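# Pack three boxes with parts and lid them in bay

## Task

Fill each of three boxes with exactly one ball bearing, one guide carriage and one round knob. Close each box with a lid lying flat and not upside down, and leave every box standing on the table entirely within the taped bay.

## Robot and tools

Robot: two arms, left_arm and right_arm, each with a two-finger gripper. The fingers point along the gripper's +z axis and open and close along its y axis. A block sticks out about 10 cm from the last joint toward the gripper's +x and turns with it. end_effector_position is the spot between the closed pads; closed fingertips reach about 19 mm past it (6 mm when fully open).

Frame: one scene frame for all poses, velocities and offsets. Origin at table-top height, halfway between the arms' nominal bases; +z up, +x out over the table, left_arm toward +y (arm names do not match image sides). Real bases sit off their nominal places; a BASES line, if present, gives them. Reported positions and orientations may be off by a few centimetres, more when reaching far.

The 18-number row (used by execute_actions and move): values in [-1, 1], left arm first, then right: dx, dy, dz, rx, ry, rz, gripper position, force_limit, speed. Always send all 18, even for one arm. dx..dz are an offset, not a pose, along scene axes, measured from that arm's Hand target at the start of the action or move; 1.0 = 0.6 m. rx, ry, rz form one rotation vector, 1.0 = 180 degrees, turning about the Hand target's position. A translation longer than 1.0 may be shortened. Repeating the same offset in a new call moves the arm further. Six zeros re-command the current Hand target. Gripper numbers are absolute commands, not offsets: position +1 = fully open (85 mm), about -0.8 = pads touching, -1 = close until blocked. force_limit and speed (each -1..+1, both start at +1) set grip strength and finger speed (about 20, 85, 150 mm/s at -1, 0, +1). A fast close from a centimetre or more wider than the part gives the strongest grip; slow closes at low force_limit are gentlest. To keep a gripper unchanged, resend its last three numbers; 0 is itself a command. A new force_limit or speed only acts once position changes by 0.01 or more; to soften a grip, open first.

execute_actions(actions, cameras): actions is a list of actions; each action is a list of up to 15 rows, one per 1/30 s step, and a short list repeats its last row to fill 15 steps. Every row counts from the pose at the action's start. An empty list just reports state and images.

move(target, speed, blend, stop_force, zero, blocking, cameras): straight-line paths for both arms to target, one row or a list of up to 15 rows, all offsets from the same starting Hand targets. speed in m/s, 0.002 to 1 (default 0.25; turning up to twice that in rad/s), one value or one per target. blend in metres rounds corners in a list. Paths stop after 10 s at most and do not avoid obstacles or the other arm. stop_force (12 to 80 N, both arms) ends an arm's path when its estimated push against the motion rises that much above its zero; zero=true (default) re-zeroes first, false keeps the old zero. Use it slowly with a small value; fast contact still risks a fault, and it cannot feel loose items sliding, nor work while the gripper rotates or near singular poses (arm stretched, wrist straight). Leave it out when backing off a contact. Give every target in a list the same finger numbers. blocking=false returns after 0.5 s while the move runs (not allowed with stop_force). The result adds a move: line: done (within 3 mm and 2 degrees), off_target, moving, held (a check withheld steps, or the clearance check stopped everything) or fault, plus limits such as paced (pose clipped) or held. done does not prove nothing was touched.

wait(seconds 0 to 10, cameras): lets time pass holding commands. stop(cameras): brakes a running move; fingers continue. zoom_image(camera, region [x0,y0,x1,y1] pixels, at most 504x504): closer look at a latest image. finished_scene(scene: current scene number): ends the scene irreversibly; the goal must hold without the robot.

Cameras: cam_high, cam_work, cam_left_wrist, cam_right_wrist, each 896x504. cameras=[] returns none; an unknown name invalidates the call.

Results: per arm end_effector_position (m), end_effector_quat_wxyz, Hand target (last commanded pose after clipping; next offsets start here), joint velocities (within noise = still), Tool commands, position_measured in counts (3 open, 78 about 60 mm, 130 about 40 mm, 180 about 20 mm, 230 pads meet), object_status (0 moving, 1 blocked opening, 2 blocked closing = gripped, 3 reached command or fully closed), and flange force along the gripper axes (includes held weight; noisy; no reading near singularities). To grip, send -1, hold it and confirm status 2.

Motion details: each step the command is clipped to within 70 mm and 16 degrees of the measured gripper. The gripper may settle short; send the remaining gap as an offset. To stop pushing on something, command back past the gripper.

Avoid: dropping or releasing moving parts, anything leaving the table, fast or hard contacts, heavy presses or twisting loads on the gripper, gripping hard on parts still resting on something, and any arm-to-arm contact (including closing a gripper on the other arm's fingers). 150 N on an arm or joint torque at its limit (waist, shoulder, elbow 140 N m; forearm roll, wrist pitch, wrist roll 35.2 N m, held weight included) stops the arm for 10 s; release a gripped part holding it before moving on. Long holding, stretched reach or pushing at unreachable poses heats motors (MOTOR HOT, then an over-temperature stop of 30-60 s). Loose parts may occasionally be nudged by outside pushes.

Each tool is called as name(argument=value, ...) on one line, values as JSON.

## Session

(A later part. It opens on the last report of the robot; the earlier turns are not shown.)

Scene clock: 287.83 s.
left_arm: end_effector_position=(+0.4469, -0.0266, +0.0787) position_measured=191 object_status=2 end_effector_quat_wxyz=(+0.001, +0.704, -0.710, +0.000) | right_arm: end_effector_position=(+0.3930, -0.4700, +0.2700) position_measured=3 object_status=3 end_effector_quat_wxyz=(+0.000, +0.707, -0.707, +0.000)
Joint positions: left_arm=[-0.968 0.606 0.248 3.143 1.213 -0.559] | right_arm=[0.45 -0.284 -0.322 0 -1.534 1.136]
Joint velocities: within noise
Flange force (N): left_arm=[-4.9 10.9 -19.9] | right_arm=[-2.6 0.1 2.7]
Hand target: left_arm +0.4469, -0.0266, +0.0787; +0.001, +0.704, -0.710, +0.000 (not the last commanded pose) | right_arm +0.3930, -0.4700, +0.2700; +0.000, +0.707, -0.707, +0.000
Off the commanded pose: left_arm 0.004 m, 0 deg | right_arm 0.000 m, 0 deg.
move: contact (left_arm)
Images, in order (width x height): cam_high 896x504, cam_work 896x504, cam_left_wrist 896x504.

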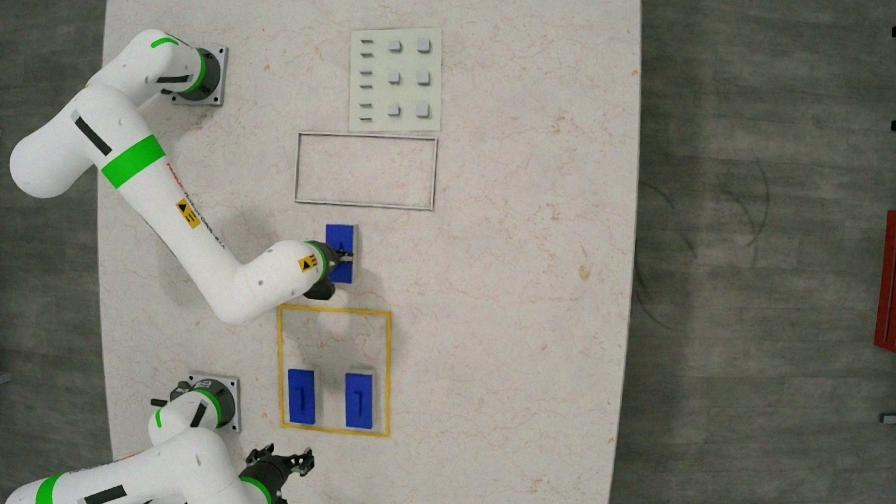

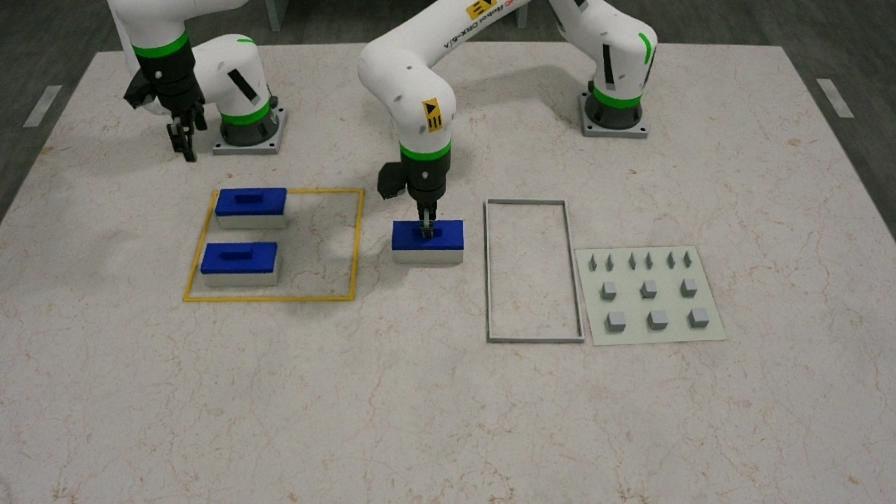

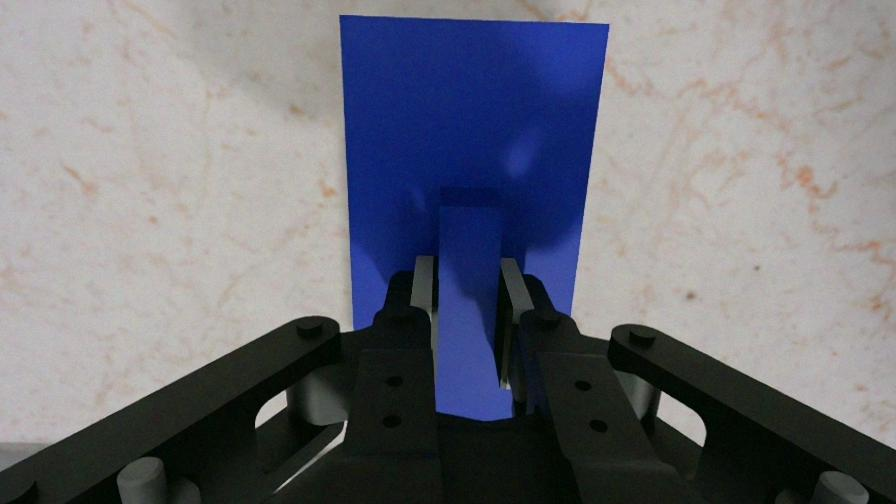

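move(target=[[0,0,0,0,0,0,-0.2,-0.4,-1,0,0,0,0,0,0,1,-1,-1],[0,0,0.2,0,0,0,-0.2,-0.4,-1,0,0,0,0,0,0,1,-1,-1],[0.12,0.45,0.2,0,0,0.25,-0.2,-0.4,-1,0.03,0.2,0,0,0,0,1,-1,-1],[0.2,0.83,0.2,0,0,0.503,-0.2,-0.4,-1,0.0938,0.738,-0.1333,0,0,-0.0017,1,-1,-1]], speed=[0.1,0.15,0.35,0.35], blend=[0,0,0.05,0], cameras=["cam_high","cam_work","cam_right_wrist"])

Scene clock: 292.73 s.
left_arm: end_effector_position=(+0.5669, +0.4714, +0.1987) position_measured=154 object_status=3 end_effector_quat_wxyz=(+0.001, +1.000, +0.001, +0.000) | right_arm: end_effector_position=(+0.4492, -0.0272, +0.1900) position_measured=3 object_status=3 end_effector_quat_wxyz=(+0.000, +0.706, -0.709, +0.000)
Joint positions: left_arm=[-0.139 0.314 0.118 3.143 1.374 0.192] | right_arm=[1.088 0.423 0.244 0 -1.393 0.493]
Joint velocities: within noise
Flange force (N): left_arm=[-3.6 1.4 5.1] | right_arm=[-0.1 2.5 1.5]
Hand target: left_arm +0.5669, +0.4714, +0.1987; +0.001, +1.000, +0.001, +0.000 | right_arm +0.4492, -0.0272, +0.1900; +0.000, +0.706, -0.709, +0.000
Off the commanded pose: left_arm 0.000 m, 0 deg | right_arm 0.000 m, 0 deg.
move: done
Images, in order (width x height): cam_high 896x504, cam_work 896x504, cam_right_wrist 896x504.

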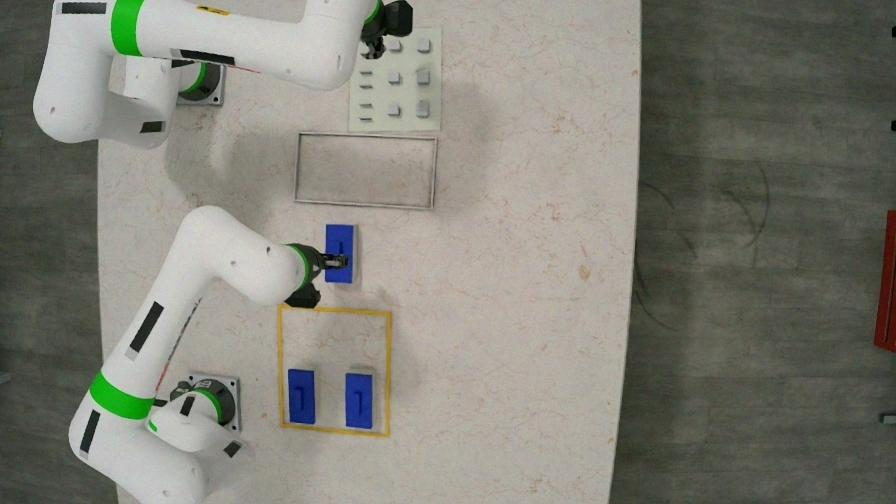

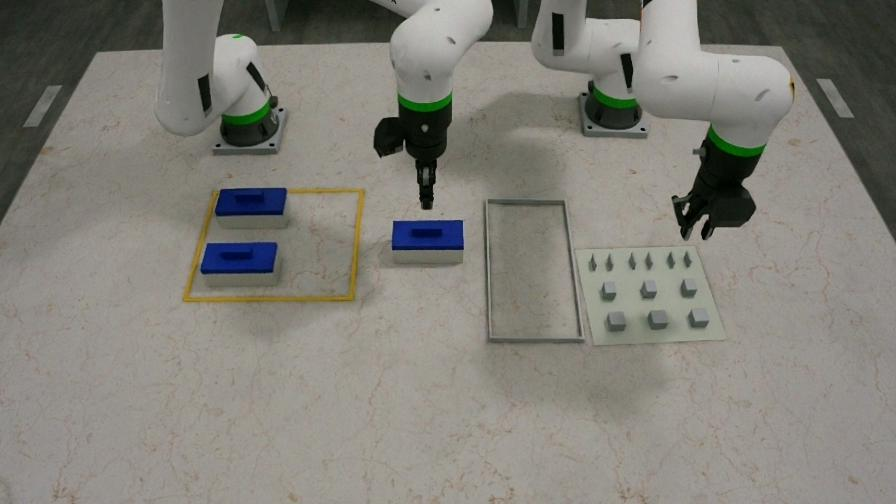

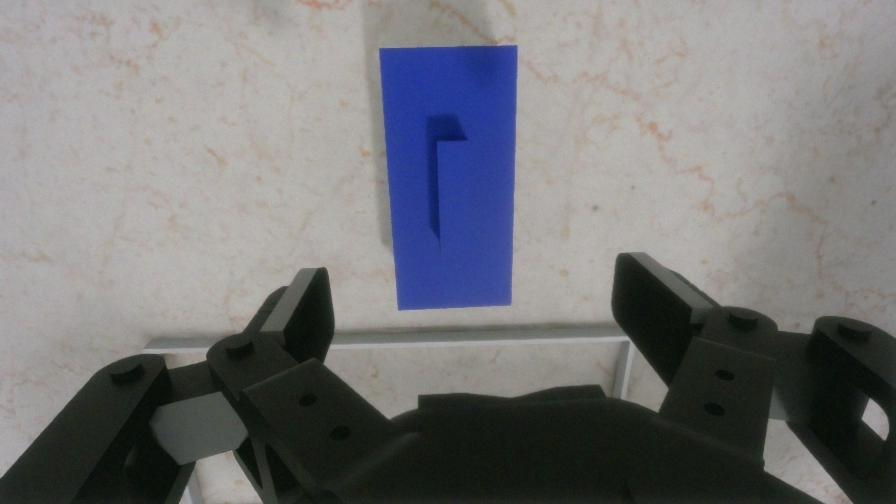

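move(target=[[0,0,0,0,0,0,-0.2,-0.4,-1,0,0,-0.15,0,0,0,1,-1,-1],[0,0,0,0,0,0,-0.2,-0.4,-1,0,0,-0.2608,0,0,0,1,-1,-1],[0,0,0,0,0,0,-0.2,-0.4,-1,0,0,-0.2608,0,0,0,-1,-1,-1]], speed=[0.2,0.1,0.1], cameras=["cam_right_wrist","cam_work"])

Scene clock: 295.57 s.
left_arm: end_effector_position=(+0.5669, +0.4714, +0.1987) position_measured=154 object_status=3 end_effector_quat_wxyz=(+0.001, +1.000, +0.001, +0.000) | right_arm: end_effector_position=(+0.4492, -0.0272, +0.0335) position_measured=50 object_status=2 end_effector_quat_wxyz=(+0.000, +0.706, -0.709, +0.000)
Joint positions: left_arm=[-0.138 0.314 0.118 3.143 1.374 0.192] | right_arm=[1.087 0.553 0.048 -0.001 -1.066 0.493]
Joint velocities: within noise
Flange force (N): left_arm=[-2.9 1.3 4.7] | right_arm=[0.9 5.5 -6.3]
Hand target: left_arm +0.5669, +0.4714, +0.1987; +0.001, +1.000, +0.001, +0.000 | right_arm +0.4492, -0.0272, +0.0335; +0.000, +0.706, -0.709, +0.000
Off the commanded pose: left_arm 0.000 m, 0 deg | right_arm 0.000 m, 0 deg.
move: done
Images, in order (width x height): cam_work 896x504, cam_right_wrist 896x504.

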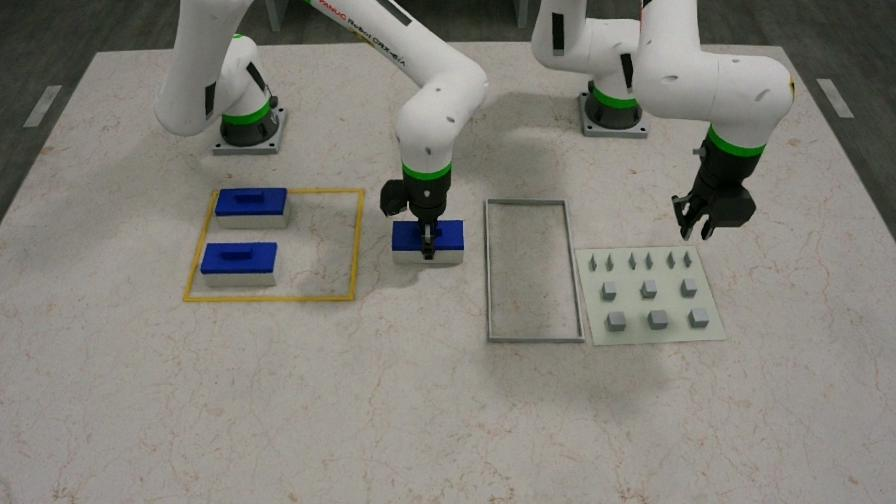

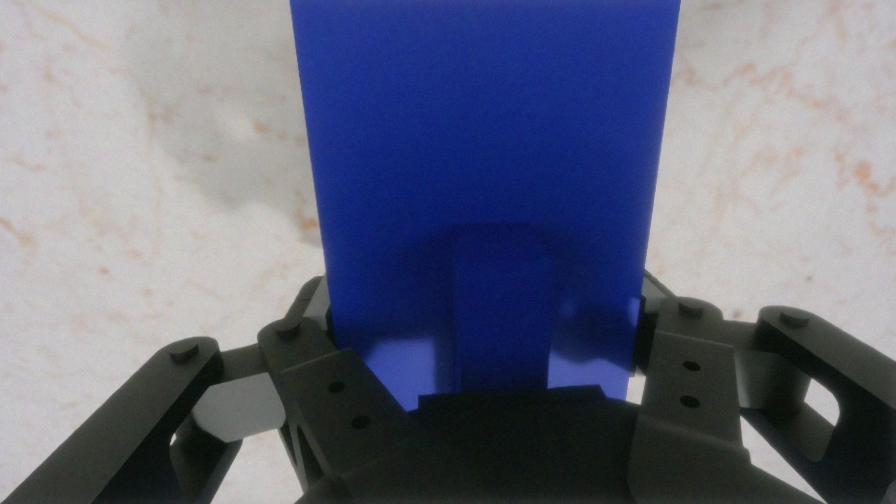

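move(target=[[0,0,0,0,0,0,-0.2,-0.4,-1,0,0,0.05,0,0,0,-1,-1,-1],[0,0,0,0,0,0,-0.2,-0.4,-1,0,0,0.1275,0,0,0,-1,-1,-1],[0,0,0,0,0,0,-0.2,-0.4,-1,-0.042,-0.4163,0.1275,0,0,0.0017,-1,-1,-1],[0,0,0,0,0,0,-0.2,-0.4,-1,-0.042,-0.4163,0.02,0,0,0.0017,-1,-1,-1]], speed=[0.05,0.15,0.2,0.1], blend=[0,0.01,0.01,0], cameras=["cam_right_wrist","cam_work","cam_high"])

Scene clock: 299.03 s.
left_arm: end_effector_position=(+0.5669, +0.4714, +0.1987) position_measured=154 object_status=3 end_effector_quat_wxyz=(+0.001, +1.000, +0.001, +0.000) | right_arm: end_effector_position=(+0.4240, -0.2770, +0.0455) position_measured=50 object_status=2 end_effector_quat_wxyz=(+0.000, +0.707, -0.707, +0.000)
Joint positions: left_arm=[-0.138 0.314 0.118 3.143 1.374 0.192] | right_arm=[0.835 0.141 -0.488 -0.001 -0.942 0.751]
Joint velocities: within noise
Flange force (N): left_arm=[-2.3 1.4 4.5] | right_arm=[-1.8 0.8 7.4]
Hand target: left_arm +0.5669, +0.4714, +0.1987; +0.001, +1.000, +0.001, +0.000 | right_arm +0.4240, -0.2770, +0.0455; +0.000, +0.707, -0.707, +0.000
Off the commanded pose: left_arm 0.000 m, 0 deg | right_arm 0.000 m, 0 deg.
move: done
Images, in order (width x height): cam_high 896x504, cam_work 896x504, cam_right_wrist 896x504.

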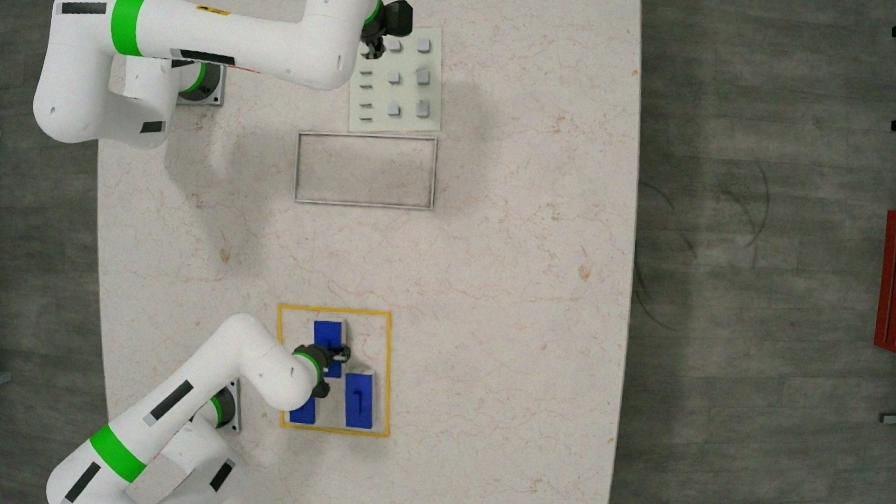

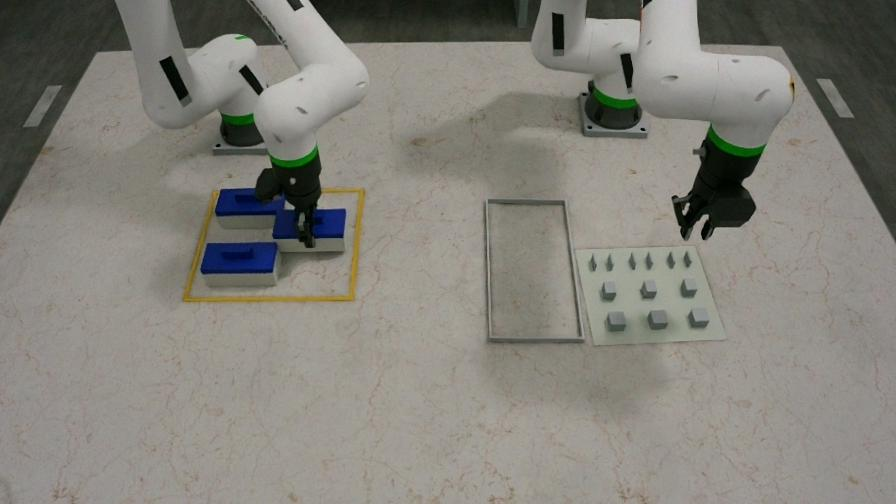

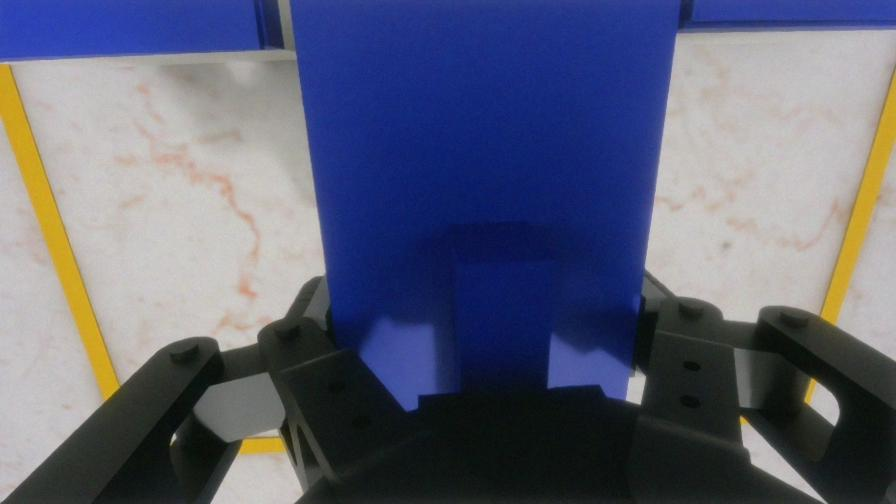

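move(target=[[0,0,0,0,0,0,-0.2,-0.4,-1,0.0015,0.0167,0,0,0,0,-1,-1,-1],[0,0,0,0,0,0,-0.2,-0.4,-1,0.0015,0.0167,-0.0205,0,0,0,-1,-1,-1],[0,0,0,0,0,0,-0.2,-0.4,-1,0.0015,0.0167,-0.0205,0,0,0,0.9,-1,-1],[0,0,0,0,0,0,-0.2,-0.4,-1,0.0015,0.0167,0.2,0,0,0,0.9,-1,-1],[0,0,0,0,0,0,-0.2,-0.4,-1,-0.0517,-0.3217,0.374,0,0,0,0.9,-1,-1]], speed=[0.05,0.025,0.1,0.15,0.3], cameras=["cam_work","cam_high"])

zoom_image(camera="cam_work", region=[140, 150, 400, 320])

zoom_image(camera="cam_high", region=[260, 290, 410, 450])

Scene clock: 303.60 s.
left_arm: end_effector_position=(+0.5669, +0.4714, +0.1987) position_measured=154 object_status=3 end_effector_quat_wxyz=(+0.001, +1.000, +0.001, +0.000) | right_arm: end_effector_position=(+0.3930, -0.4700, +0.2699) position_measured=16 object_status=3 end_effector_quat_wxyz=(+0.000, +0.707, -0.707, +0.000)
Joint positions: left_arm=[-0.138 0.314 0.118 3.143 1.374 0.192] | right_arm=[0.45 -0.284 -0.322 0 -1.533 1.136]
Joint velocities: within noise
Flange force (N): left_arm=[-3.3 1.7 4.7] | right_arm=[-3.6 0.1 3.2]
Hand target: left_arm +0.5669, +0.4714, +0.1987; +0.001, +1.000, +0.001, +0.000 | right_arm +0.3930, -0.4700, +0.2699; +0.000, +0.707, -0.707, +0.000
Off the commanded pose: left_arm 0.000 m, 0 deg | right_arm 0.000 m, 0 deg.
move: done
Images, in order (width x height): cam_high 896x504, cam_work 896x504.

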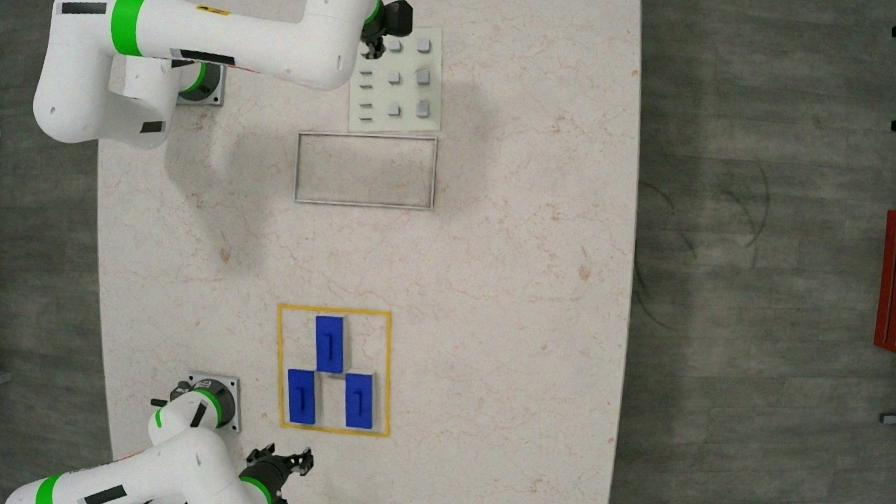

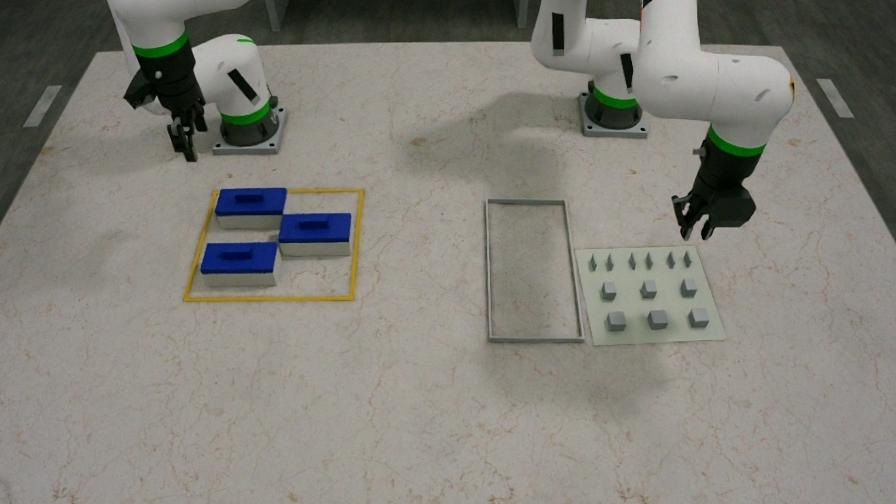

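Scaled by 1.938 from the camera's 896x504 image, which has a finer 1280x720 frame.

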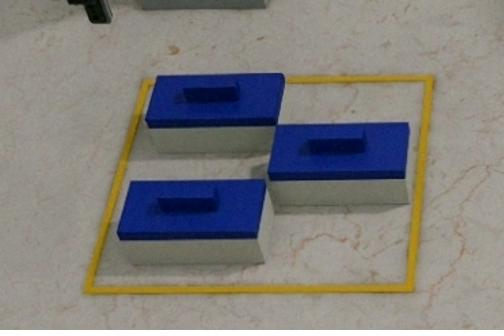

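Scaled by 3.150 from the camera's 896x504 image, which has a finer 1280x720 frame.

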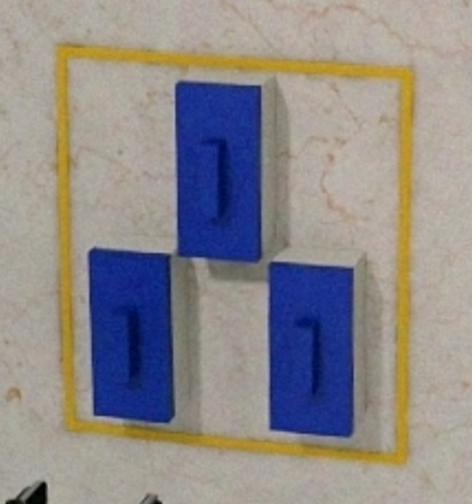

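All boxes inside, lids flush.

finished_scene(scene=2)

The scene is finished: the task was done.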